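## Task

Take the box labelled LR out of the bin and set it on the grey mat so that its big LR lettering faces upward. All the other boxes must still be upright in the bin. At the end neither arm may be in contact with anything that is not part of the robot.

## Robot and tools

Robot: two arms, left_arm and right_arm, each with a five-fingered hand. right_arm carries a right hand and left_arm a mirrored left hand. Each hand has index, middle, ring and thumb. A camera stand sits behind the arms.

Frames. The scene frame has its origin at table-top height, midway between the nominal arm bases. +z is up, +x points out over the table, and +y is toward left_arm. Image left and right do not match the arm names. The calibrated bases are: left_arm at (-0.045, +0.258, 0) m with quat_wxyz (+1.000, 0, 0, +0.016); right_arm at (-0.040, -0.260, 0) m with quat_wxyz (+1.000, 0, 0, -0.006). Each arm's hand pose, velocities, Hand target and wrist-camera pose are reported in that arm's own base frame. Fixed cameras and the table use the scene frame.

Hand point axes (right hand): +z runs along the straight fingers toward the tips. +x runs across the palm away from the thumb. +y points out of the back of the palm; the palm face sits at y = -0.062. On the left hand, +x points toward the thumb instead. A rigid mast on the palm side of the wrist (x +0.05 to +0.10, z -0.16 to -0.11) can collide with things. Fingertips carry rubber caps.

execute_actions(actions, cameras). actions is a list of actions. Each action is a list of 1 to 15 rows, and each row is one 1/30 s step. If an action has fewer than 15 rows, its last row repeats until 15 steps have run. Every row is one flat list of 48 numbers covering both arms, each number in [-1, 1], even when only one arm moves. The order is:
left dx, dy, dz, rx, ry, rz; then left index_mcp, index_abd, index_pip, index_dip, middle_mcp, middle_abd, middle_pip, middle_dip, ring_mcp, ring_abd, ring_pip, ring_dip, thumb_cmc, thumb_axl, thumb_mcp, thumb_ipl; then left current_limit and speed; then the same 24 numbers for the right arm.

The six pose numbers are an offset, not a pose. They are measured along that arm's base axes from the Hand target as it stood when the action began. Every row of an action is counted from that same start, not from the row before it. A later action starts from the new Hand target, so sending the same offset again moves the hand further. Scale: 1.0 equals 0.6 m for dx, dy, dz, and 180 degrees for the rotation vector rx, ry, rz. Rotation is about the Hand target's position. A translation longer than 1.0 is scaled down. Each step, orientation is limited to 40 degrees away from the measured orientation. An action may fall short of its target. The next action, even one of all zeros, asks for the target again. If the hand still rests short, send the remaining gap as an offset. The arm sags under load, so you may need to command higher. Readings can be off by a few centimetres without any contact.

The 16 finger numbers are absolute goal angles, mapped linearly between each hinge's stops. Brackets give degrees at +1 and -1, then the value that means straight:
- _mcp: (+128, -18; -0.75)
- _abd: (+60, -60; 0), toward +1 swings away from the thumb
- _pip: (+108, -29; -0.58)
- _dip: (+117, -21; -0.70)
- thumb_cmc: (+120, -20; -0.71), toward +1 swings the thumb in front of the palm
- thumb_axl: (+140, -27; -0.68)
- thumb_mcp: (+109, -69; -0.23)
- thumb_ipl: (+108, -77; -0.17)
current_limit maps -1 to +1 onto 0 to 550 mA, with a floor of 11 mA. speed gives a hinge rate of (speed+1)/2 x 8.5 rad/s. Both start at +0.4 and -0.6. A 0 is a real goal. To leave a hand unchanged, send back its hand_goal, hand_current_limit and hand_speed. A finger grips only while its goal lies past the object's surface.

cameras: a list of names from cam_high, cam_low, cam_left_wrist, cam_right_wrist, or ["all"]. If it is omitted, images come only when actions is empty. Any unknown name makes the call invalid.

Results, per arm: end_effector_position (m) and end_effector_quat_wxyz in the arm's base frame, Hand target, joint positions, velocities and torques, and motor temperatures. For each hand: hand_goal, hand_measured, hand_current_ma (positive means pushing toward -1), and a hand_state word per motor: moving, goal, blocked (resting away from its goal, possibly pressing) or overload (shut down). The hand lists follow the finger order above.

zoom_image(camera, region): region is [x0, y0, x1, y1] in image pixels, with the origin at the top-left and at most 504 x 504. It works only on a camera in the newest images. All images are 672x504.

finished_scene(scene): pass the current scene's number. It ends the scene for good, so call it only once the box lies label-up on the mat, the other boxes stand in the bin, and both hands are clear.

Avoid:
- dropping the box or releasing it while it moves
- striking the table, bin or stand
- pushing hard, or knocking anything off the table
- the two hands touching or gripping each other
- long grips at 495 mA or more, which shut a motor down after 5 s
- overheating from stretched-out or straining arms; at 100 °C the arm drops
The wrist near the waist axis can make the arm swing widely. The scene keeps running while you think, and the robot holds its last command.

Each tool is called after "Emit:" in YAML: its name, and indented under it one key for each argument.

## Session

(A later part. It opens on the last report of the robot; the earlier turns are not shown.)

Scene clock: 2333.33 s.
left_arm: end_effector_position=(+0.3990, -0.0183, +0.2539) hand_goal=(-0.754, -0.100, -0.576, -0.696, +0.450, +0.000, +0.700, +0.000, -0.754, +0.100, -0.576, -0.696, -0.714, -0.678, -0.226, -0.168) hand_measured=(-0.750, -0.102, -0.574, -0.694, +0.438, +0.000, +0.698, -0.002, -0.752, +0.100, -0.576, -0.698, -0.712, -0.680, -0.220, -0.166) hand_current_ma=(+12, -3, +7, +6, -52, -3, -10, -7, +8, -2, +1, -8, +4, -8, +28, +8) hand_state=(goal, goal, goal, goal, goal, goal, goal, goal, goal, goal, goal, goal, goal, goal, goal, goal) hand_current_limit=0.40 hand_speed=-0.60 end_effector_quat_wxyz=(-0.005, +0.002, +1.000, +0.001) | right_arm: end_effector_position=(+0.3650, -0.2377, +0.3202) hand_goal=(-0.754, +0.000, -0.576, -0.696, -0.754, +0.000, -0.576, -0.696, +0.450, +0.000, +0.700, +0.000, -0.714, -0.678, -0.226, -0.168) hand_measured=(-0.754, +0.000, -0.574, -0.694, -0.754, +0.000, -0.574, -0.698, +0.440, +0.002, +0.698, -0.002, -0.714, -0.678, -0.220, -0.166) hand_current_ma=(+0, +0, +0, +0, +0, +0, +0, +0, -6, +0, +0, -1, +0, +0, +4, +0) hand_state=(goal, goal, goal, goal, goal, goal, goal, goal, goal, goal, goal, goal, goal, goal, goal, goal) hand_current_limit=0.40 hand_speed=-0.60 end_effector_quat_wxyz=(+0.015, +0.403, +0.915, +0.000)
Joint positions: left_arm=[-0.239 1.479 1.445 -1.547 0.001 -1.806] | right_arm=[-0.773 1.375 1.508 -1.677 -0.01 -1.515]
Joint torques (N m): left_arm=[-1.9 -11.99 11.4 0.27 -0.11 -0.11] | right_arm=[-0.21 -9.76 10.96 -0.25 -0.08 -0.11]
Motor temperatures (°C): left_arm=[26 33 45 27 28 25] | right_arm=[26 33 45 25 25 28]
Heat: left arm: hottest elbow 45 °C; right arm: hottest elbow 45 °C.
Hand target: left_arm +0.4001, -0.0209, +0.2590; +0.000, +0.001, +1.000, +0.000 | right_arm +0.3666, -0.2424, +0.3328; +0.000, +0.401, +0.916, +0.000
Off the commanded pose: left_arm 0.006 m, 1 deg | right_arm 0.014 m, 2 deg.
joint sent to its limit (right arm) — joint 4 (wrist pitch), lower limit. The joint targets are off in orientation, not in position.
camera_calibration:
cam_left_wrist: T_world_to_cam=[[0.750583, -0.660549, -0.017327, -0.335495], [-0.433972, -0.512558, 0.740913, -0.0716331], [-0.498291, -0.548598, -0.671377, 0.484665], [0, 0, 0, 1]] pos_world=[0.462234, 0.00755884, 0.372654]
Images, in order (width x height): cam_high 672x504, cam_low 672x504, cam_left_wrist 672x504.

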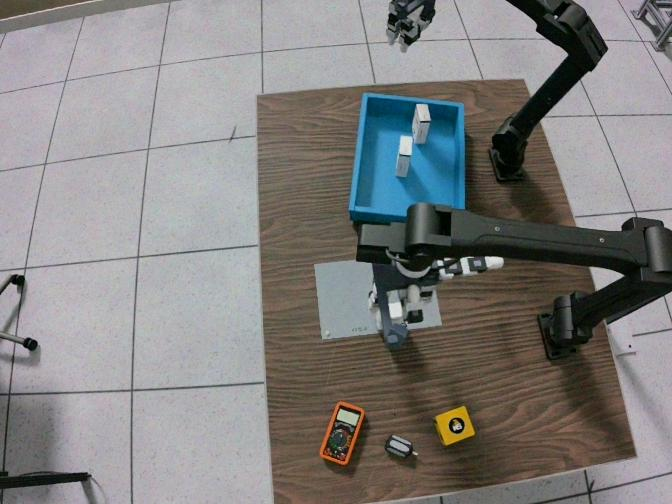

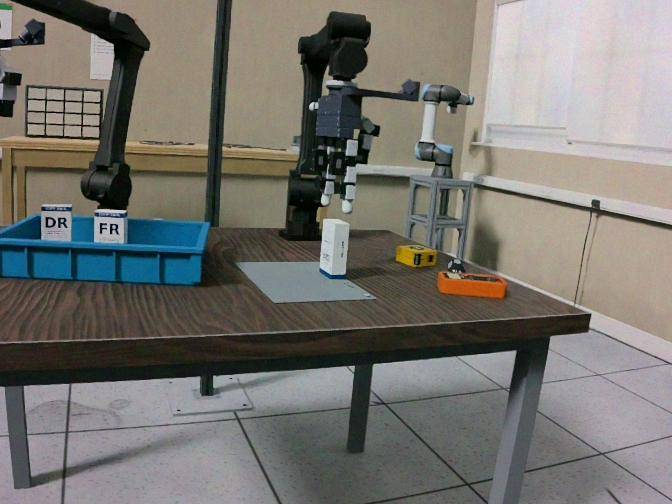

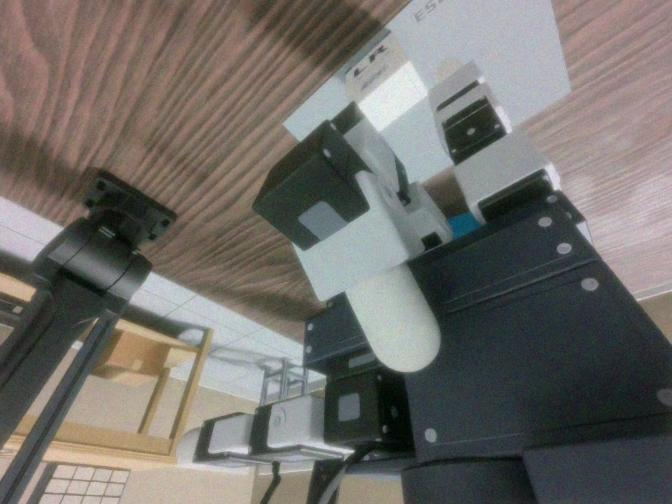

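Emit:
execute_actions:
  actions:
    - [[0.015,0,-0.03,0,0,0,-0.754,-0.12,-0.576,-0.696,0.45,0,0.7,0,-0.754,0.12,-0.576,-0.696,-0.714,-0.678,-0.226,-0.168,0.4,-0.6,0,0,0,0,0,0,-0.754,0,-0.576,-0.696,-0.754,0,-0.576,-0.696,0.45,0,0.7,0,-0.714,-0.678,-0.226,-0.168,0.4,-0.6]]
    - [[0,0,-0.03,0,0,0,-0.754,-0.12,-0.576,-0.696,0.45,0,0.7,0,-0.754,0.12,-0.576,-0.696,-0.714,-0.678,-0.226,-0.168,0.4,-0.6,0,0,0,0,0,0,-0.754,0,-0.576,-0.696,-0.754,0,-0.576,-0.696,0.45,0,0.7,0,-0.714,-0.678,-0.226,-0.168,0.4,-0.6]]
  cameras: ["cam_low","cam_high","cam_left_wrist"]

Emit:
zoom_image:
  camera: "cam_low"
  region: [290, 140, 410, 290]

Emit:
zoom_image:
  camera: "cam_high"
  region: [350, 265, 440, 335]

Emit:
zoom_image:
  camera: "cam_left_wrist"
  region: [280, 0, 560, 240]

Scene clock: 2378.67 s.
left_arm: end_effector_position=(+0.4037, -0.0194, +0.2224) hand_goal=(-0.754, -0.120, -0.576, -0.696, +0.450, +0.000, +0.700, +0.000, -0.754, +0.120, -0.576, -0.696, -0.714, -0.678, -0.226, -0.168) hand_measured=(-0.750, -0.116, -0.574, -0.694, +0.438, +0.000, +0.698, -0.002, -0.752, +0.116, -0.576, -0.698, -0.712, -0.680, -0.220, -0.166) hand_current_ma=(+12, +12, +7, +6, -52, -3, -10, -7, +8, -9, +1, -8, +4, -8, +27, +8) hand_state=(goal, goal, goal, goal, goal, goal, goal, goal, goal, goal, goal, goal, goal, goal, goal, goal) hand_current_limit=0.40 hand_speed=-0.60 end_effector_quat_wxyz=(-0.007, +0.002, +1.000, +0.001) | right_arm: end_effector_position=(+0.3650, -0.2377, +0.3202) hand_goal=(-0.754, +0.000, -0.576, -0.696, -0.754, +0.000, -0.576, -0.696, +0.450, +0.000, +0.700, +0.000, -0.714, -0.678, -0.226, -0.168) hand_measured=(-0.754, +0.000, -0.574, -0.694, -0.754, +0.000, -0.574, -0.698, +0.440, +0.002, +0.698, -0.002, -0.714, -0.678, -0.220, -0.166) hand_current_ma=(+0, +0, +0, +0, +0, +0, +0, +0, -6, +0, +0, -1, +0, +0, +4, +0) hand_state=(goal, goal, goal, goal, goal, goal, goal, goal, goal, goal, goal, goal, goal, goal, goal, goal) hand_current_limit=0.40 hand_speed=-0.60 end_effector_quat_wxyz=(+0.015, +0.403, +0.915, +0.000)
Joint positions: left_arm=[-0.239 1.5 1.386 -1.471 0.001 -1.806] | right_arm=[-0.773 1.375 1.508 -1.677 -0.01 -1.515]
Joint torques (N m): left_arm=[-1.55 -11.75 11.04 0.81 -0.11 -0.06] | right_arm=[-0.21 -9.76 10.95 -0.23 -0.07 -0.1]
Heat: left arm: hottest elbow 49 °C; right arm: hottest elbow 46 °C.
Hand target: left_arm +0.4091, -0.0209, +0.2229; +0.000, +0.001, +1.000, +0.000 | right_arm +0.3666, -0.2424, +0.3328; +0.000, +0.401, +0.916, +0.000
Off the commanded pose: left_arm 0.006 m, 1 deg | right_arm 0.014 m, 2 deg.
joint sent to its limit (right arm) — joint 4 (wrist pitch), lower limit. The joint targets are off in orientation, not in position.
camera_calibration:
cam_left_wrist: T_world_to_cam=[[0.750473, -0.660545, -0.0216814, -0.339279], [-0.430461, -0.513432, 0.742355, -0.0485108], [-0.501491, -0.547784, -0.669656, 0.466197], [0, 0, 0, 1]] pos_world=[0.467531, 0.00635959, 0.340848]
Images, in order (width x height): cam_high 672x504, cam_low 672x504, cam_left_wrist 672x504.

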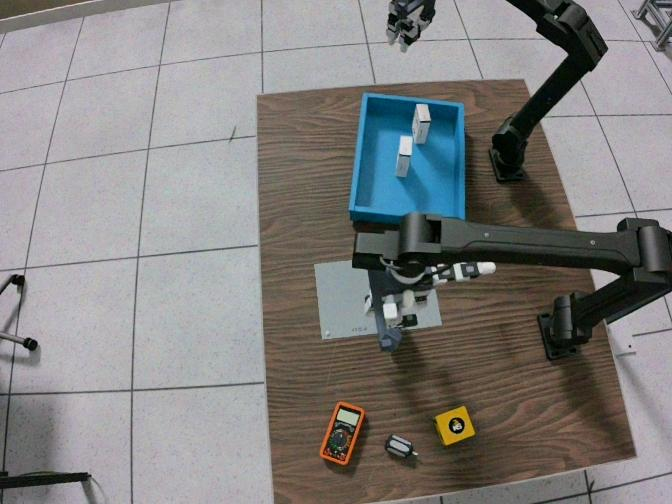

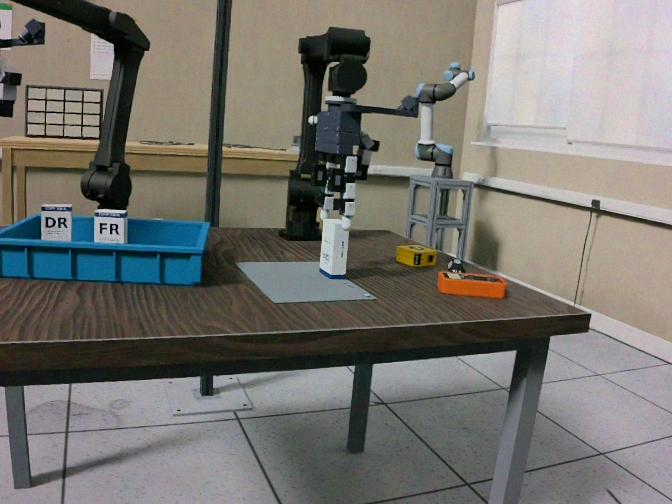

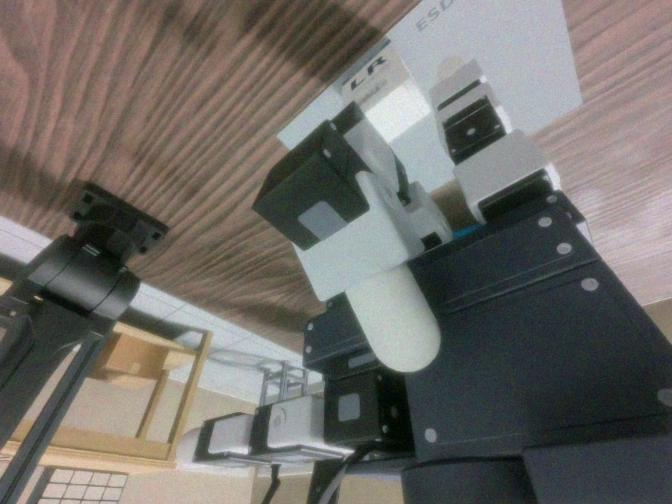

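Scaled by 3.360.

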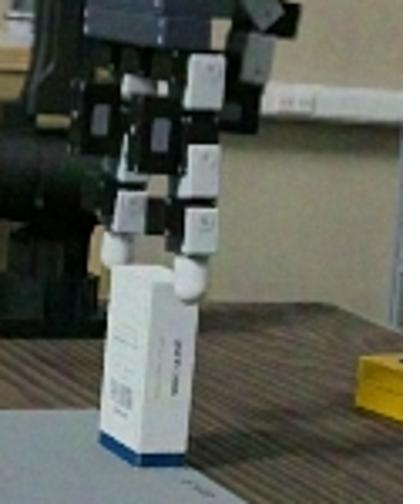

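Scaled by 5.600.

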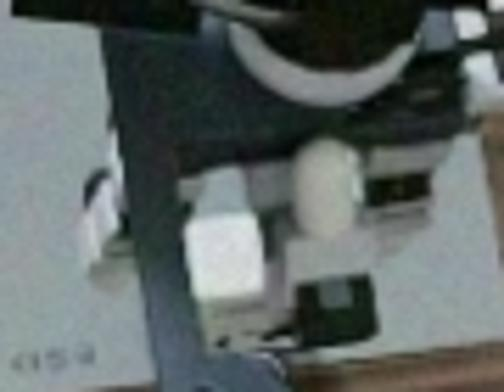

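Scaled by 1.800.

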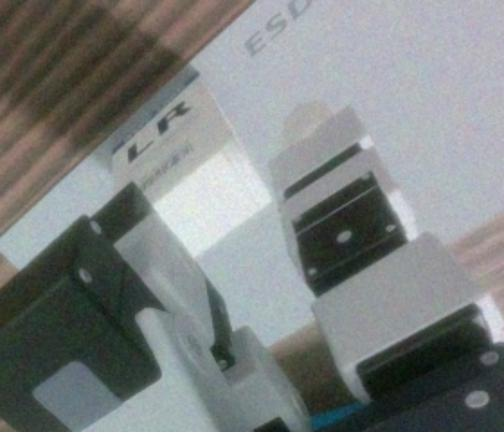

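Emit:
execute_actions:
  actions:
    - [[0.004,-0.003,-0.04,0,0,0,-0.754,-0.12,-0.576,-0.696,0.45,0,0.7,0,-0.754,0.12,-0.576,-0.696,-0.714,-0.678,-0.226,-0.168,0.4,-0.6,0,0,0,0,0,0,-0.754,0,-0.576,-0.696,-0.754,0,-0.576,-0.696,0.45,0,0.7,0,-0.714,-0.678,-0.226,-0.168,0.4,-0.6]]
    - [[0,0,-0.035,0,0,0,-0.754,-0.12,-0.576,-0.696,0.45,0,0.7,0,-0.754,0.12,-0.576,-0.696,-0.714,-0.678,-0.226,-0.168,0.4,-0.6,0,0,0,0,0,0,-0.754,0,-0.576,-0.696,-0.754,0,-0.576,-0.696,0.45,0,0.7,0,-0.714,-0.678,-0.226,-0.168,0.4,-0.6]]
  cameras: ["cam_low","cam_high","cam_left_wrist"]

Emit:
zoom_image:
  camera: "cam_low"
  region: [290, 140, 410, 290]

Emit:
zoom_image:
  camera: "cam_left_wrist"
  region: [280, 0, 560, 240]

Scene clock: 2390.63 s.
left_arm: end_effector_position=(+0.4064, -0.0201, +0.1779) hand_goal=(-0.754, -0.120, -0.576, -0.696, +0.450, +0.000, +0.700, +0.000, -0.754, +0.120, -0.576, -0.696, -0.714, -0.678, -0.226, -0.168) hand_measured=(-0.750, -0.118, -0.574, -0.694, +0.438, +0.000, +0.698, -0.002, -0.752, +0.118, -0.576, -0.698, -0.712, -0.680, -0.220, -0.166) hand_current_ma=(+12, +7, +7, +6, -51, -3, -10, -7, +8, -8, +1, -8, +4, -8, +25, +8) hand_state=(goal, goal, goal, goal, goal, goal, goal, goal, goal, goal, goal, goal, goal, goal, goal, goal) hand_current_limit=0.40 hand_speed=-0.60 end_effector_quat_wxyz=(-0.007, +0.002, +1.000, +0.001) | right_arm: end_effector_position=(+0.3650, -0.2377, +0.3202) hand_goal=(-0.754, +0.000, -0.576, -0.696, -0.754, +0.000, -0.576, -0.696, +0.450, +0.000, +0.700, +0.000, -0.714, -0.678, -0.226, -0.168) hand_measured=(-0.754, +0.000, -0.574, -0.694, -0.754, +0.000, -0.574, -0.698, +0.440, +0.002, +0.698, -0.002, -0.714, -0.678, -0.220, -0.166) hand_current_ma=(+0, +0, +0, +0, +0, +0, +0, +0, -6, +0, +0, -1, +0, +0, +4, +0) hand_state=(goal, goal, goal, goal, goal, goal, goal, goal, goal, goal, goal, goal, goal, goal, goal, goal) hand_current_limit=0.40 hand_speed=-0.60 end_effector_quat_wxyz=(+0.015, +0.403, +0.915, +0.000)
Joint positions: left_arm=[-0.239 1.526 1.297 -1.355 0.001 -1.806] | right_arm=[-0.773 1.375 1.508 -1.677 -0.01 -1.515]
Joint torques (N m): left_arm=[-1.79 -11.99 10.82 0.83 -0.1 -0.09] | right_arm=[-0.21 -9.7 10.95 -0.23 -0.07 -0.11]
Heat: left arm: hottest elbow 48 °C; right arm: hottest elbow 46 °C.
Hand target: left_arm +0.4116, -0.0227, +0.1779; +0.000, +0.001, +1.000, +0.000 | right_arm +0.3666, -0.2424, +0.3328; +0.000, +0.401, +0.916, +0.000
Off the commanded pose: left_arm 0.006 m, 1 deg | right_arm 0.014 m, 2 deg.
joint sent to its limit (right arm) — joint 4 (wrist pitch), lower limit. The joint targets are off in orientation, not in position.
camera_calibration:
cam_left_wrist: T_world_to_cam=[[0.75052, -0.660537, -0.0202867, -0.343016], [-0.431546, -0.513121, 0.74194, -0.0142035], [-0.500488, -0.548086, -0.670159, 0.437016], [0, 0, 0, 1]] pos_world=[0.470032, 0.00565933, 0.29645]
Images, in order (width x height): cam_high 672x504, cam_low 672x504, cam_left_wrist 672x504.

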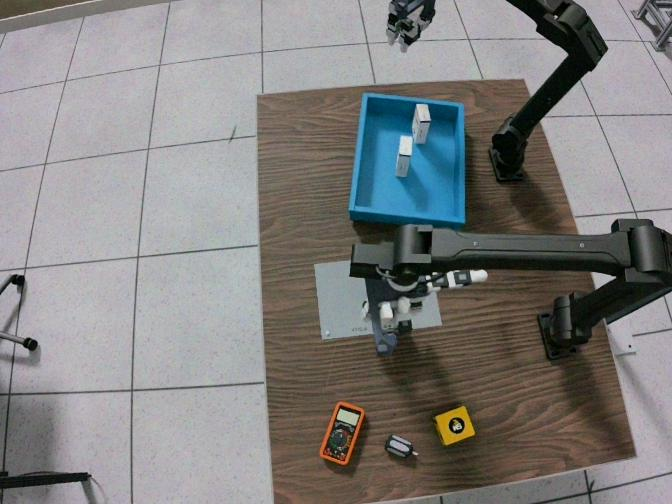

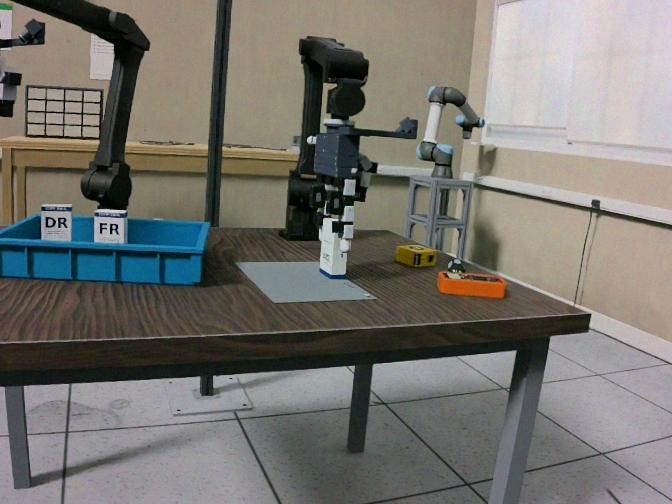

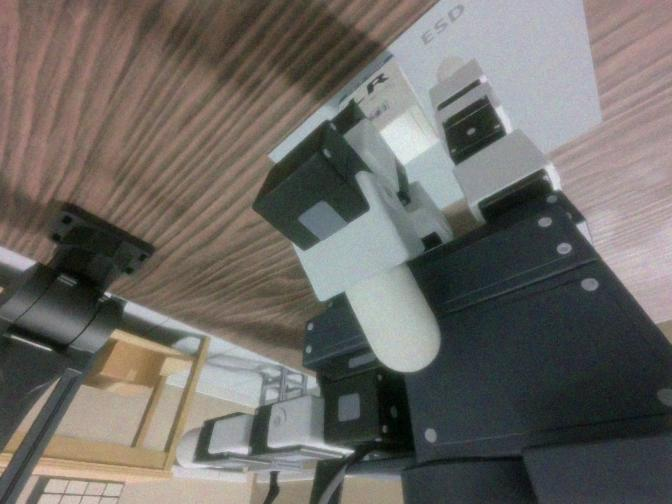

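Scaled by 3.360.

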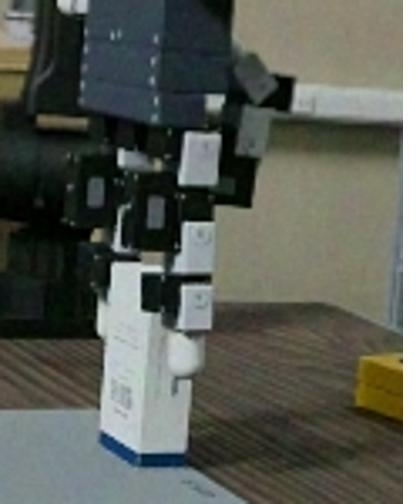

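Scaled by 1.800.

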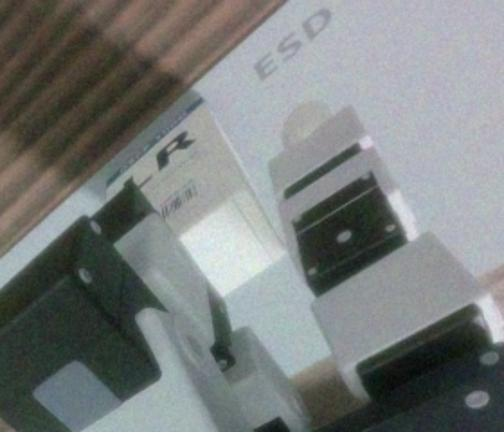

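Emit:
execute_actions:
  actions:
    - [[0,0,-0.004,0,0,0,-0.754,-0.07,-0.576,-0.696,0.45,0,0.7,0,-0.754,0.07,-0.576,-0.696,-0.714,-0.678,-0.226,-0.168,0.4,-0.9,0,0,0,0,0,0,-0.754,0,-0.576,-0.696,-0.754,0,-0.576,-0.696,0.45,0,0.7,0,-0.714,-0.678,-0.226,-0.168,0.4,-0.6]]
    - [[0,0,0,0,0,0,-0.754,-0.02,-0.576,-0.696,0.45,0,0.7,0,-0.754,0.02,-0.576,-0.696,-0.714,-0.678,-0.226,-0.168,0.4,-0.9,0,0,0,0,0,0,-0.754,0,-0.576,-0.696,-0.754,0,-0.576,-0.696,0.45,0,0.7,0,-0.714,-0.678,-0.226,-0.168,0.4,-0.6]]
    - [[0,0,0,0,0,0,-0.754,0.03,-0.576,-0.696,0.45,0,0.7,0,-0.754,-0.03,-0.576,-0.696,-0.714,-0.678,-0.226,-0.168,0.4,-0.9,0,0,0,0,0,0,-0.754,0,-0.576,-0.696,-0.754,0,-0.576,-0.696,0.45,0,0.7,0,-0.714,-0.678,-0.226,-0.168,0.4,-0.6]]
  cameras: ["cam_low","cam_left_wrist"]

Emit:
zoom_image:
  camera: "cam_low"
  region: [290, 140, 410, 290]

Emit:
zoom_image:
  camera: "cam_left_wrist"
  region: [280, 0, 560, 240]

Scene clock: 2401.03 s.
left_arm: end_effector_position=(+0.4076, -0.0204, +0.1777) hand_goal=(-0.754, +0.030, -0.576, -0.696, +0.450, +0.000, +0.700, +0.000, -0.754, -0.030, -0.576, -0.696, -0.714, -0.678, -0.226, -0.168) hand_measured=(-0.752, -0.036, -0.574, -0.694, +0.438, +0.000, +0.698, -0.002, -0.752, +0.022, -0.576, -0.698, -0.712, -0.680, -0.220, -0.166) hand_current_ma=(+8, -253, +7, +6, -51, -3, -10, -7, +8, +200, +1, -8, +4, -8, +25, +8) hand_state=(goal, blocked, goal, goal, goal, goal, goal, goal, goal, blocked, goal, goal, goal, goal, goal, goal) hand_current_limit=0.40 hand_speed=-0.90 end_effector_quat_wxyz=(-0.004, +0.002, +1.000, +0.000) | right_arm: end_effector_position=(+0.3650, -0.2377, +0.3202) hand_goal=(-0.754, +0.000, -0.576, -0.696, -0.754, +0.000, -0.576, -0.696, +0.450, +0.000, +0.700, +0.000, -0.714, -0.678, -0.226, -0.168) hand_measured=(-0.754, +0.000, -0.574, -0.694, -0.754, +0.000, -0.574, -0.698, +0.440, +0.002, +0.698, -0.002, -0.714, -0.678, -0.220, -0.166) hand_current_ma=(+0, +0, +0, +0, +0, +0, +0, +0, -6, +0, +0, -1, +0, +0, +4, +0) hand_state=(goal, goal, goal, goal, goal, goal, goal, goal, goal, goal, goal, goal, goal, goal, goal, goal) hand_current_limit=0.40 hand_speed=-0.60 end_effector_quat_wxyz=(+0.015, +0.403, +0.915, +0.000)
Joint positions: left_arm=[-0.239 1.526 1.297 -1.35 0.001 -1.806] | right_arm=[-0.773 1.375 1.508 -1.677 -0.01 -1.515]
Joint torques (N m): left_arm=[-1.85 -11.87 10.39 0.88 -0.11 -0.09] | right_arm=[-0.21 -9.7 10.96 -0.23 -0.08 -0.1]
Heat: left arm: hottest elbow 47 °C; right arm: hottest elbow 46 °C.
Hand target: left_arm +0.4116, -0.0228, +0.1755; +0.000, +0.001, +1.000, +0.000 | right_arm +0.3666, -0.2424, +0.3328; +0.000, +0.401, +0.916, +0.000
Off the commanded pose: left_arm 0.005 m, 1 deg | right_arm 0.014 m, 2 deg.
joint sent to its limit (right arm) — joint 4 (wrist pitch), lower limit. The joint targets are off in orientation, not in position.
camera_calibration:
cam_left_wrist: T_world_to_cam=[[0.750621, -0.66054, -0.015931, -0.344873], [-0.435095, -0.512289, 0.740441, -0.0119634], [-0.497252, -0.548859, -0.671933, 0.436341], [0, 0, 0, 1]] pos_world=[0.470635, 0.00555862, 0.296556]
Images, in order (width x height): cam_low 672x504, cam_left_wrist 672x504.

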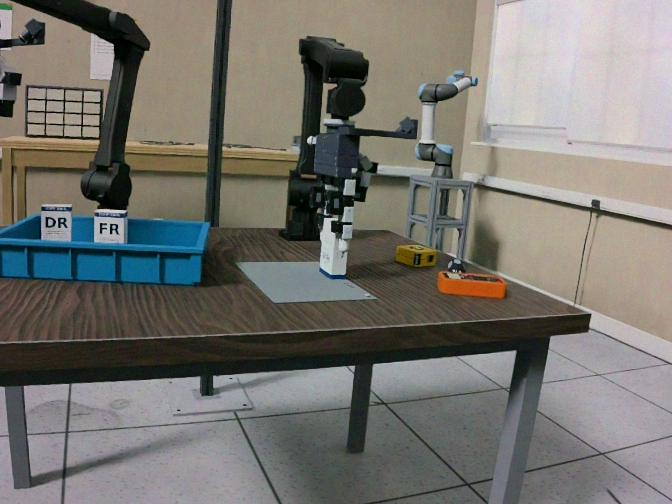

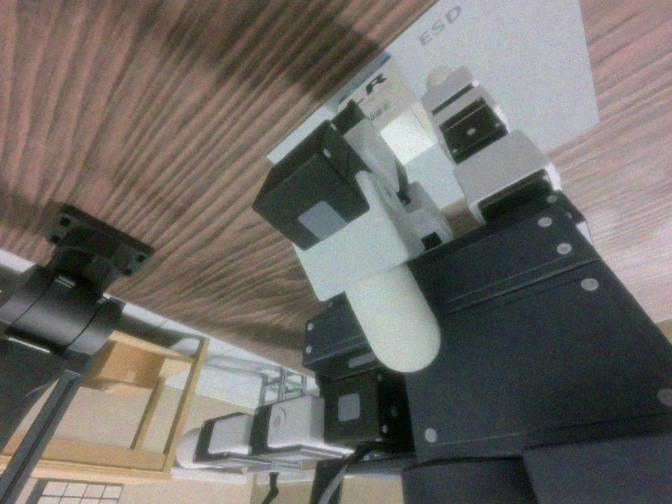

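Scaled by 3.360.

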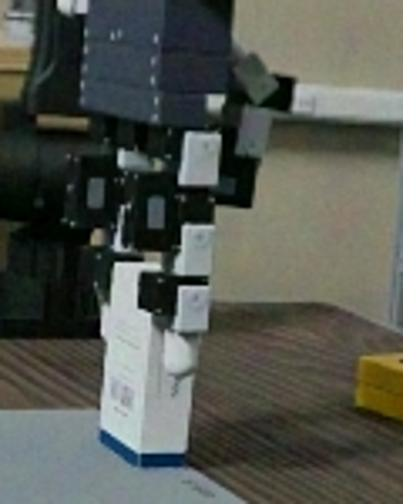

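Scaled by 1.800.

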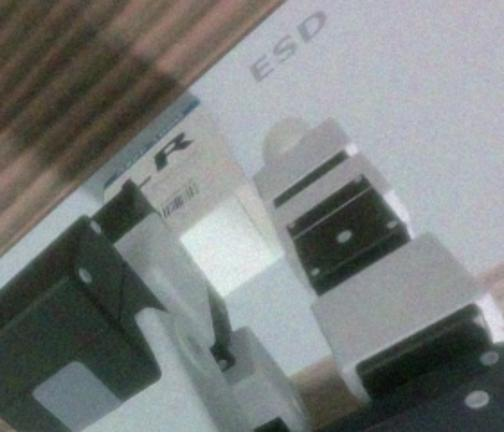

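Emit:
execute_actions:
  actions:
    - [[0,0,0,0,0,0,-0.754,0.08,-0.576,-0.696,0.45,0,0.7,0,-0.754,-0.08,-0.576,-0.696,-0.714,-0.678,-0.226,-0.168,0.4,-0.9,0,0,0,0,0,0,-0.754,0,-0.576,-0.696,-0.754,0,-0.576,-0.696,0.45,0,0.7,0,-0.714,-0.678,-0.226,-0.168,0.4,-0.6]]
    - [[0,0,0,0,0,0,-0.754,0.12,-0.576,-0.696,0.45,0,0.7,0,-0.754,-0.12,-0.576,-0.696,-0.714,-0.678,-0.226,-0.168,0.4,-0.9,0,0,0,0,0,0,-0.754,0,-0.576,-0.696,-0.754,0,-0.576,-0.696,0.45,0,0.7,0,-0.714,-0.678,-0.226,-0.168,0.4,-0.6]]
    - [[0,-0.012,0.01,0,0,0,-0.754,0.12,-0.576,-0.696,0.45,0,0.7,0,-0.754,-0.12,-0.576,-0.696,-0.714,-0.678,-0.226,-0.168,0.4,-0.9,0,0,0,0,0,0,-0.754,0,-0.576,-0.696,-0.754,0,-0.576,-0.696,0.45,0,0.7,0,-0.714,-0.678,-0.226,-0.168,0.4,-0.6]]
  cameras: ["cam_low","cam_left_wrist"]

Emit:
zoom_image:
  camera: "cam_low"
  region: [290, 140, 410, 290]

Emit:
zoom_image:
  camera: "cam_left_wrist"
  region: [280, 0, 560, 240]

Scene clock: 2414.20 s.
left_arm: end_effector_position=(+0.4062, -0.0246, +0.1777) hand_goal=(-0.754, +0.120, -0.576, -0.696, +0.450, +0.000, +0.700, +0.000, -0.754, -0.120, -0.576, -0.696, -0.714, -0.678, -0.226, -0.168) hand_measured=(-0.752, -0.034, -0.574, -0.694, +0.438, +0.000, +0.698, -0.002, -0.752, +0.014, -0.576, -0.698, -0.712, -0.680, -0.220, -0.166) hand_current_ma=(+7, -385, +7, +6, -51, -3, -10, -7, +8, +385, +1, -8, +4, -8, +25, +8) hand_state=(goal, blocked, goal, goal, goal, goal, goal, goal, goal, blocked, goal, goal, goal, goal, goal, goal) hand_current_limit=0.40 hand_speed=-0.90 end_effector_quat_wxyz=(-0.004, +0.001, +1.000, +0.001) | right_arm: end_effector_position=(+0.3650, -0.2377, +0.3202) hand_goal=(-0.754, +0.000, -0.576, -0.696, -0.754, +0.000, -0.576, -0.696, +0.450, +0.000, +0.700, +0.000, -0.714, -0.678, -0.226, -0.168) hand_measured=(-0.754, +0.000, -0.574, -0.694, -0.754, +0.000, -0.574, -0.698, +0.440, +0.002, +0.698, -0.002, -0.714, -0.678, -0.220, -0.166) hand_current_ma=(+0, +0, +0, +0, +0, +0, +0, +0, -6, +0, +0, -1, +0, +0, +4, +0) hand_state=(goal, goal, goal, goal, goal, goal, goal, goal, goal, goal, goal, goal, goal, goal, goal, goal) hand_current_limit=0.40 hand_speed=-0.60 end_effector_quat_wxyz=(+0.015, +0.403, +0.915, +0.000)
Joint positions: left_arm=[-0.249 1.526 1.297 -1.35 0.001 -1.819] | right_arm=[-0.773 1.375 1.508 -1.677 -0.01 -1.515]
Joint torques (N m): left_arm=[-2.26 -11.87 11.96 0.27 -0.08 -0.12] | right_arm=[-0.21 -9.58 10.93 -0.21 -0.08 -0.1]
Heat: left arm: hottest elbow 46 °C; right arm: hottest elbow 46 °C.
Hand target: left_arm +0.4116, -0.0300, +0.1815; +0.000, +0.001, +1.000, +0.000 | right_arm +0.3666, -0.2424, +0.3328; +0.000, +0.401, +0.916, +0.000
Off the commanded pose: left_arm 0.008 m, 0 deg | right_arm 0.014 m, 2 deg.
joint sent to its limit (right arm) — joint 4 (wrist pitch), lower limit. The joint targets are off in orientation, not in position.
camera_calibration:
cam_left_wrist: T_world_to_cam=[[0.752634, -0.658242, -0.0161078, -0.347424], [-0.433643, -0.513939, 0.740149, -0.015263], [-0.495476, -0.550076, -0.67225, 0.432659], [0, 0, 0, 1]] pos_world=[0.469237, 0.00146237, 0.296556]
Images, in order (width x height): cam_low 672x504, cam_left_wrist 672x504.

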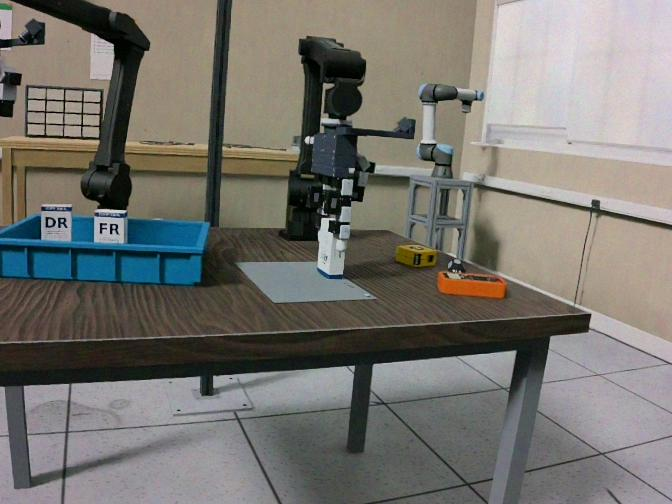

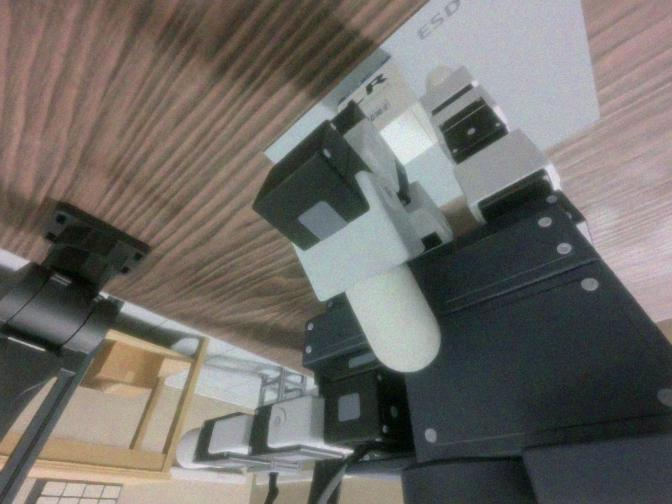

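Scaled by 3.360.

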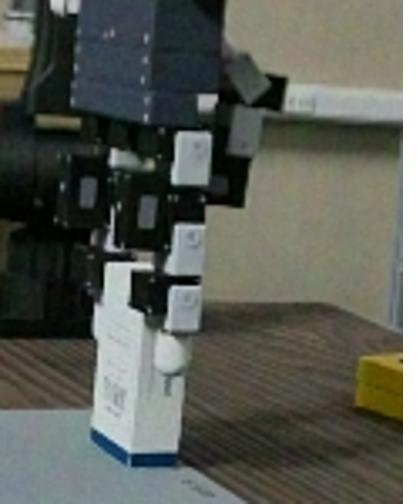

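Scaled by 1.800.

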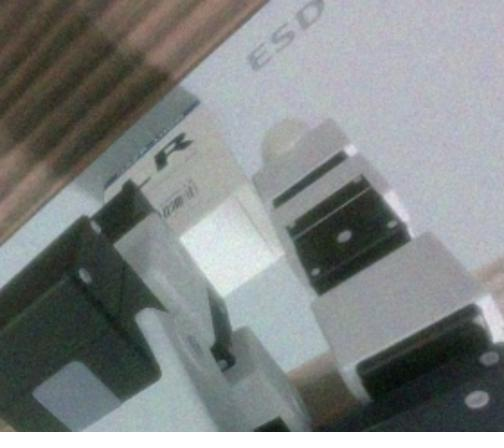

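Emit:
execute_actions:
  actions:
    - [[0,-0.045,0.05,0.0833,0,0,-0.754,0.12,-0.576,-0.696,0.45,0,0.7,0,-0.754,-0.12,-0.576,-0.696,-0.714,-0.678,-0.226,-0.168,0.4,-0.9,0,0,0,0,0,0,-0.754,0,-0.576,-0.696,-0.754,0,-0.576,-0.696,0.45,0,0.7,0,-0.714,-0.678,-0.226,-0.168,0.4,-0.6]]
  cameras: ["cam_low","cam_left_wrist"]

Emit:
zoom_image:
  camera: "cam_low"
  region: [270, 120, 420, 290]

Scene clock: 2444.73 s.
left_arm: end_effector_position=(+0.4010, -0.0565, +0.1981) hand_goal=(-0.754, +0.120, -0.576, -0.696, +0.450, +0.000, +0.700, +0.000, -0.754, -0.120, -0.576, -0.696, -0.714, -0.678, -0.226, -0.168) hand_measured=(-0.758, -0.034, -0.576, -0.696, +0.438, +0.000, +0.698, -0.002, -0.758, +0.008, -0.578, -0.698, -0.716, -0.680, -0.220, -0.166) hand_current_ma=(-12, -385, -1, +2, -54, -3, -6, -7, -15, +385, -4, -5, -5, -8, +24, +8) hand_state=(goal, blocked, goal, goal, goal, goal, goal, goal, goal, blocked, goal, goal, goal, goal, goal, goal) hand_current_limit=0.40 hand_speed=-0.90 end_effector_quat_wxyz=(-0.015, +0.013, +0.991, +0.135) | right_arm: end_effector_position=(+0.3650, -0.2377, +0.3202) hand_goal=(-0.754, +0.000, -0.576, -0.696, -0.754, +0.000, -0.576, -0.696, +0.450, +0.000, +0.700, +0.000, -0.714, -0.678, -0.226, -0.168) hand_measured=(-0.754, +0.000, -0.574, -0.694, -0.754, +0.000, -0.574, -0.698, +0.440, +0.002, +0.698, -0.002, -0.714, -0.678, -0.220, -0.166) hand_current_ma=(+0, +0, +0, +0, +0, +0, +0, +0, -6, +0, +0, -1, +0, +0, +4, +0) hand_state=(goal, goal, goal, goal, goal, goal, goal, goal, goal, goal, goal, goal, goal, goal, goal, goal) hand_current_limit=0.40 hand_speed=-0.60 end_effector_quat_wxyz=(+0.015, +0.403, +0.915, +0.000)
Joint positions: left_arm=[-0.41 1.608 1.366 -1.465 -0.237 -1.971] | right_arm=[-0.773 1.375 1.508 -1.677 -0.01 -1.515]
Joint torques (N m): left_arm=[-0.79 -13.51 13.74 -0.24 -0.47 -0.11] | right_arm=[-0.15 -9.82 10.96 -0.25 -0.08 -0.1]
Heat: left arm: hottest elbow 47 °C; right arm: hottest elbow 46 °C.
Hand target: left_arm +0.4116, -0.0570, +0.2114; +0.000, +0.001, +0.991, +0.131 | right_arm +0.3666, -0.2424, +0.3328; +0.000, +0.401, +0.916, +0.000
Off the commanded pose: left_arm 0.017 m, 2 deg | right_arm 0.014 m, 2 deg.
joint sent to its limit (right arm) — joint 4 (wrist pitch), lower limit. The joint targets are off in orientation, not in position.
camera_calibration:
cam_left_wrist: T_world_to_cam=[[0.733333, -0.646746, -0.209625, -0.317453], [-0.434242, -0.682813, 0.587538, -0.0280873], [-0.523122, -0.339833, -0.781573, 0.470851], [0, 0, 0, 1]] pos_world=[0.466914, -0.0644789, 0.317961]
Images, in order (width x height): cam_low 672x504, cam_left_wrist 672x504.

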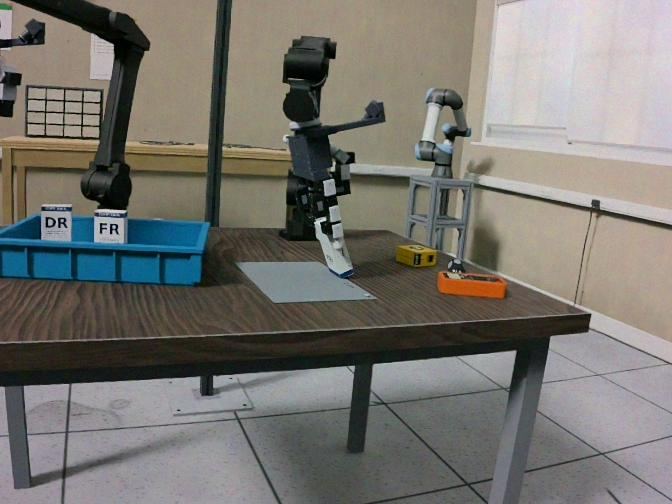

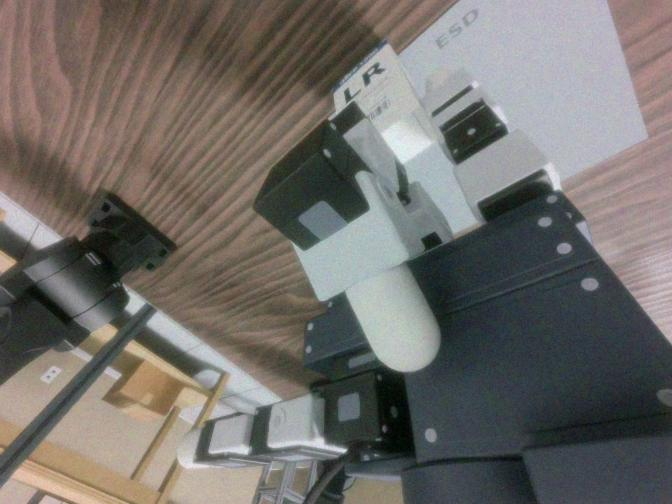

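Scaled by 2.965.

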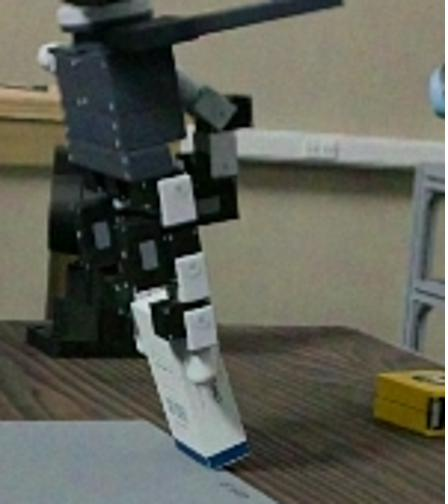

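Emit:
execute_actions:
  actions:
    - [[-0.005,-0.1,0,0.0833,0,0,-0.754,0.12,-0.576,-0.696,0.45,0,0.7,0,-0.754,-0.12,-0.576,-0.696,-0.714,-0.678,-0.226,-0.168,0.4,-0.9,0,0,0,0,0,0,-0.754,0,-0.576,-0.696,-0.754,0,-0.576,-0.696,0.45,0,0.7,0,-0.714,-0.678,-0.226,-0.168,0.4,-0.6]]
  cameras: ["cam_low","cam_left_wrist","cam_high"]

Emit:
zoom_image:
  camera: "cam_low"
  region: [270, 120, 420, 290]

Scene clock: 2457.53 s.
left_arm: end_effector_position=(+0.4013, -0.1166, +0.1974) hand_goal=(-0.754, +0.120, -0.576, -0.696, +0.450, +0.000, +0.700, +0.000, -0.754, -0.120, -0.576, -0.696, -0.714, -0.678, -0.226, -0.168) hand_measured=(-0.760, -0.034, -0.576, -0.696, +0.438, +0.000, +0.698, -0.002, -0.760, +0.006, -0.578, -0.698, -0.718, -0.680, -0.220, -0.166) hand_current_ma=(-23, -385, -3, +1, -52, -3, -4, -7, -27, +385, -7, -5, -13, -8, +24, +8) hand_state=(goal, blocked, goal, goal, goal, goal, goal, goal, goal, blocked, goal, goal, goal, goal, goal, goal) hand_current_limit=0.40 hand_speed=-0.90 end_effector_quat_wxyz=(-0.017, +0.071, +0.969, +0.238) | right_arm: end_effector_position=(+0.3650, -0.2377, +0.3202) hand_goal=(-0.754, +0.000, -0.576, -0.696, -0.754, +0.000, -0.576, -0.696, +0.450, +0.000, +0.700, +0.000, -0.714, -0.678, -0.226, -0.168) hand_measured=(-0.754, +0.000, -0.574, -0.694, -0.754, +0.000, -0.574, -0.698, +0.440, +0.002, +0.698, -0.002, -0.714, -0.678, -0.220, -0.166) hand_current_ma=(+0, +0, +0, +0, +0, +0, +0, +0, -6, +0, +0, -1, +0, +0, +4, +0) hand_state=(goal, goal, goal, goal, goal, goal, goal, goal, goal, goal, goal, goal, goal, goal, goal, goal) hand_current_limit=0.40 hand_speed=-0.60 end_effector_quat_wxyz=(+0.015, +0.403, +0.915, +0.000)
Joint positions: left_arm=[-0.588 1.732 1.436 -1.556 -0.397 -2.07] | right_arm=[-0.773 1.375 1.508 -1.677 -0.01 -1.515]
Joint torques (N m): left_arm=[-0.62 -16.03 12.6 -0.62 -0.57 -0.09] | right_arm=[-0.21 -9.7 10.97 -0.23 -0.09 -0.1]
Heat: left arm: hottest elbow 49 °C; right arm: hottest elbow 46 °C.
Hand target: left_arm +0.4086, -0.1169, +0.2116; +0.000, +0.001, +0.966, +0.259 | right_arm +0.3666, -0.2424, +0.3328; +0.000, +0.401, +0.916, +0.000
Off the commanded pose: left_arm 0.016 m, 9 deg | right_arm 0.014 m, 2 deg.
joint sent to its limit (left arm) — joint 6 (wrist roll), lower limit. The joint targets are off in orientation, not in position.
joint sent to its limit (right arm) — joint 4 (wrist pitch), lower limit. The joint targets are off in orientation, not in position.
camera_calibration:
cam_left_wrist: T_world_to_cam=[[0.650233, -0.669385, -0.359333, -0.29646], [-0.509934, -0.735137, 0.446701, -0.0165781], [-0.563174, -0.107224, -0.819352, 0.500676], [0, 0, 0, 1]] pos_world=[0.466282, -0.156949, 0.311108]
Images, in order (width x height): cam_high 672x504, cam_low 672x504, cam_left_wrist 672x504.

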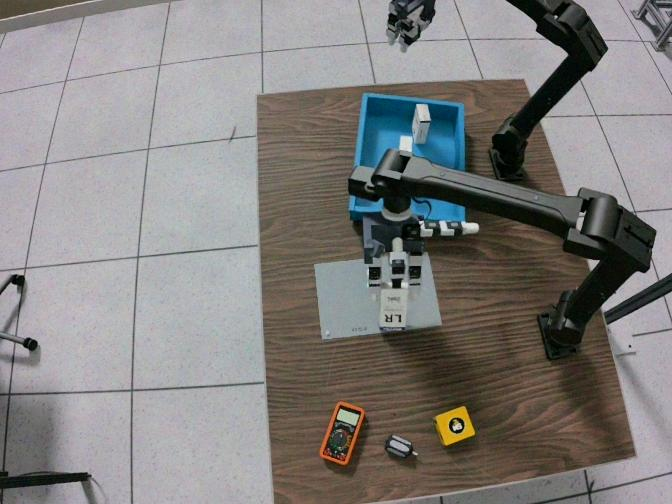

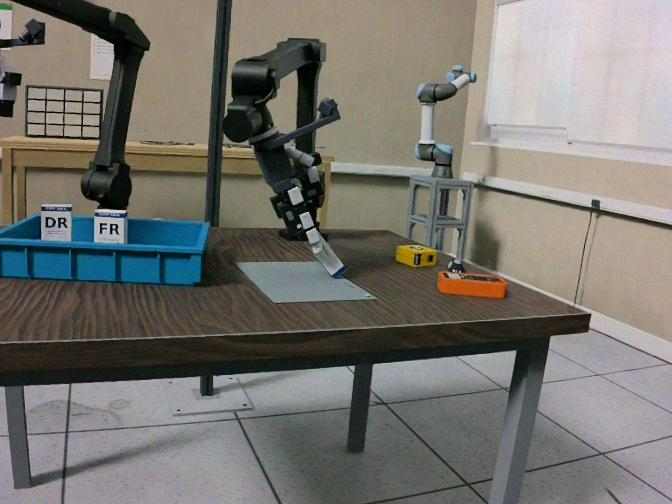

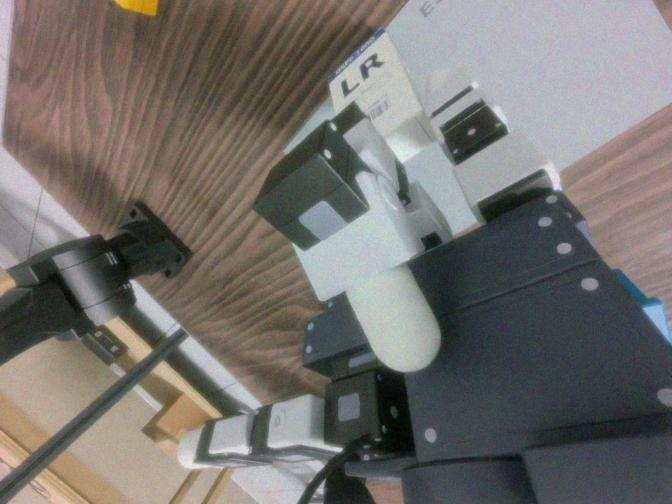

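Scaled by 2.965.

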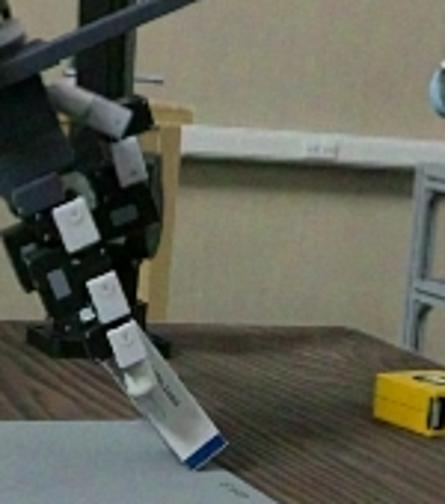

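Emit:
execute_actions:
  actions:
    - [[-0.01,-0.034,-0.03,0,0,-0.05,-0.754,0.12,-0.576,-0.696,0.45,0,0.7,0,-0.754,-0.12,-0.576,-0.696,-0.714,-0.678,-0.226,-0.168,0.4,-0.9,0,0,0,0,0,0,-0.754,0,-0.576,-0.696,-0.754,0,-0.576,-0.696,0.45,0,0.7,0,-0.714,-0.678,-0.226,-0.168,0.4,-0.6]]
  cameras: ["cam_low","cam_left_wrist","cam_high"]

Emit:
zoom_image:
  camera: "cam_low"
  region: [250, 140, 400, 290]

Emit:
zoom_image:
  camera: "cam_high"
  region: [340, 230, 450, 350]

Scene clock: 2473.67 s.
left_arm: end_effector_position=(+0.3999, -0.1351, +0.1933) hand_goal=(-0.754, +0.120, -0.576, -0.696, +0.450, +0.000, +0.700, +0.000, -0.754, -0.120, -0.576, -0.696, -0.714, -0.678, -0.226, -0.168) hand_measured=(-0.758, -0.034, -0.578, -0.696, +0.438, +0.000, +0.698, -0.002, -0.760, +0.006, -0.578, -0.698, -0.718, -0.680, -0.222, -0.166) hand_current_ma=(-18, -385, -4, +1, -52, -3, -4, -7, -21, +385, -9, -5, -13, -8, +24, +8) hand_state=(goal, blocked, goal, goal, goal, goal, goal, goal, goal, blocked, goal, goal, goal, goal, goal, goal) hand_current_limit=0.40 hand_speed=-0.90 end_effector_quat_wxyz=(+0.011, +0.098, +0.962, +0.253) | right_arm: end_effector_position=(+0.3650, -0.2377, +0.3202) hand_goal=(-0.754, +0.000, -0.576, -0.696, -0.754, +0.000, -0.576, -0.696, +0.450, +0.000, +0.700, +0.000, -0.714, -0.678, -0.226, -0.168) hand_measured=(-0.754, +0.000, -0.574, -0.694, -0.754, +0.000, -0.574, -0.698, +0.440, +0.002, +0.698, -0.002, -0.714, -0.678, -0.220, -0.166) hand_current_ma=(+0, +0, +0, +0, +0, +0, +0, +0, -6, +0, +0, -1, +0, +0, +4, +0) hand_state=(goal, goal, goal, goal, goal, goal, goal, goal, goal, goal, goal, goal, goal, goal, goal, goal) hand_current_limit=0.40 hand_speed=-0.60 end_effector_quat_wxyz=(+0.015, +0.403, +0.915, +0.000)
Joint positions: left_arm=[-0.643 1.732 1.413 -1.514 -0.446 -2.072] | right_arm=[-0.773 1.375 1.508 -1.677 -0.01 -1.515]
Joint torques (N m): left_arm=[-1.55 -15.27 9.83 0.28 -0.65 -0.07] | right_arm=[-0.21 -9.7 10.99 -0.23 -0.07 -0.1]
Motor temperatures (°C): left_arm=[26 35 50 27 27 25] | right_arm=[26 33 46 25 25 28]
Heat: left arm: hottest elbow 50 °C; right arm: hottest elbow 46 °C.
Hand target: left_arm +0.4026, -0.1373, +0.1935; +0.020, +0.077, +0.963, +0.258 | right_arm +0.3666, -0.2424, +0.3328; +0.000, +0.401, +0.916, +0.000
Off the commanded pose: left_arm 0.004 m, 3 deg | right_arm 0.014 m, 2 deg.
joint sent to its limit (left arm) — joint 6 (wrist roll), lower limit. The joint targets still meet the commanded pose.
joint sent to its limit (right arm) — joint 4 (wrist pitch), lower limit. The joint targets are off in orientation, not in position.
camera_calibration:
cam_left_wrist: T_world_to_cam=[[0.619685, -0.702315, -0.350349, -0.303315], [-0.577015, -0.710266, 0.403206, 0.00957591], [-0.532019, -0.0477044, -0.845388, 0.495131], [0, 0, 0, 1]] pos_world=[0.456904, -0.182601, 0.308451]
Images, in order (width x height): cam_high 672x504, cam_low 672x504, cam_left_wrist 672x504.

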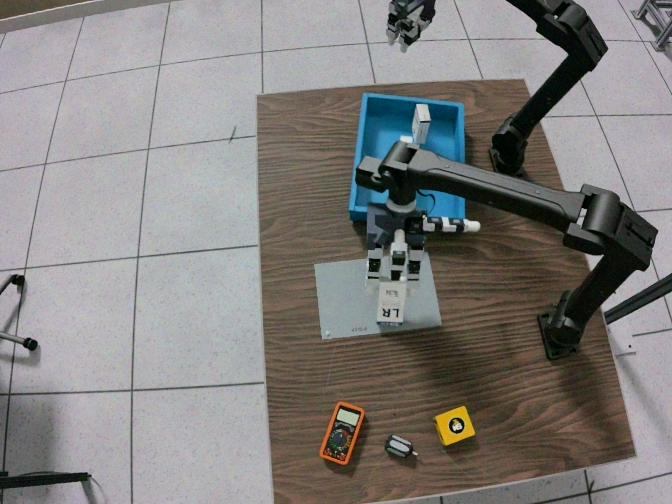

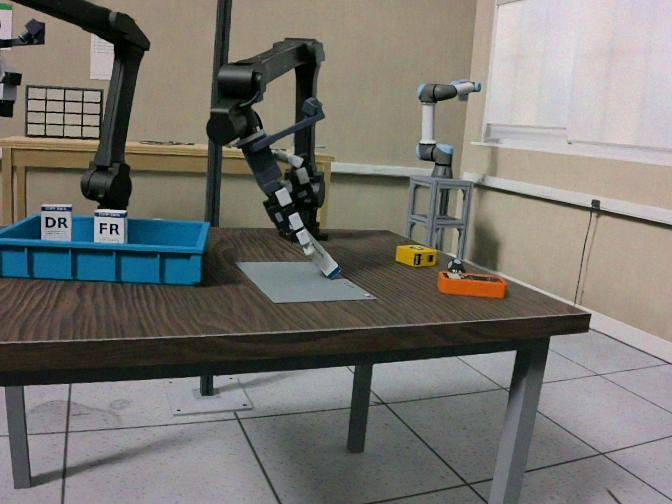

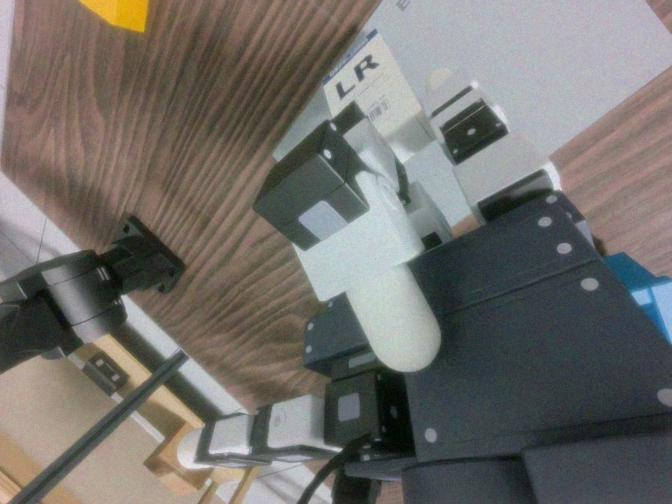

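Scaled by 3.360.

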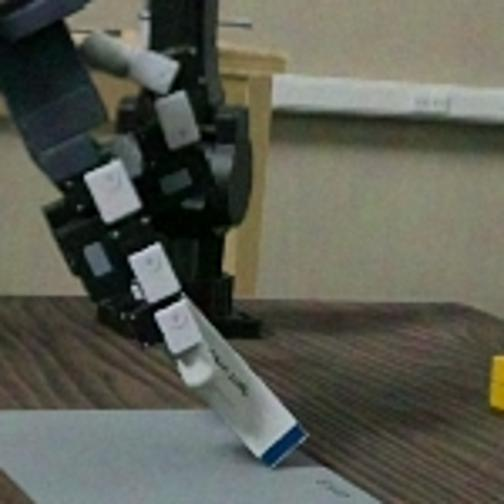

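Scaled by 4.200.

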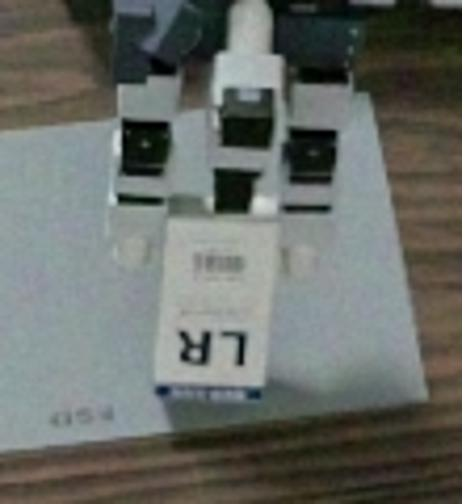

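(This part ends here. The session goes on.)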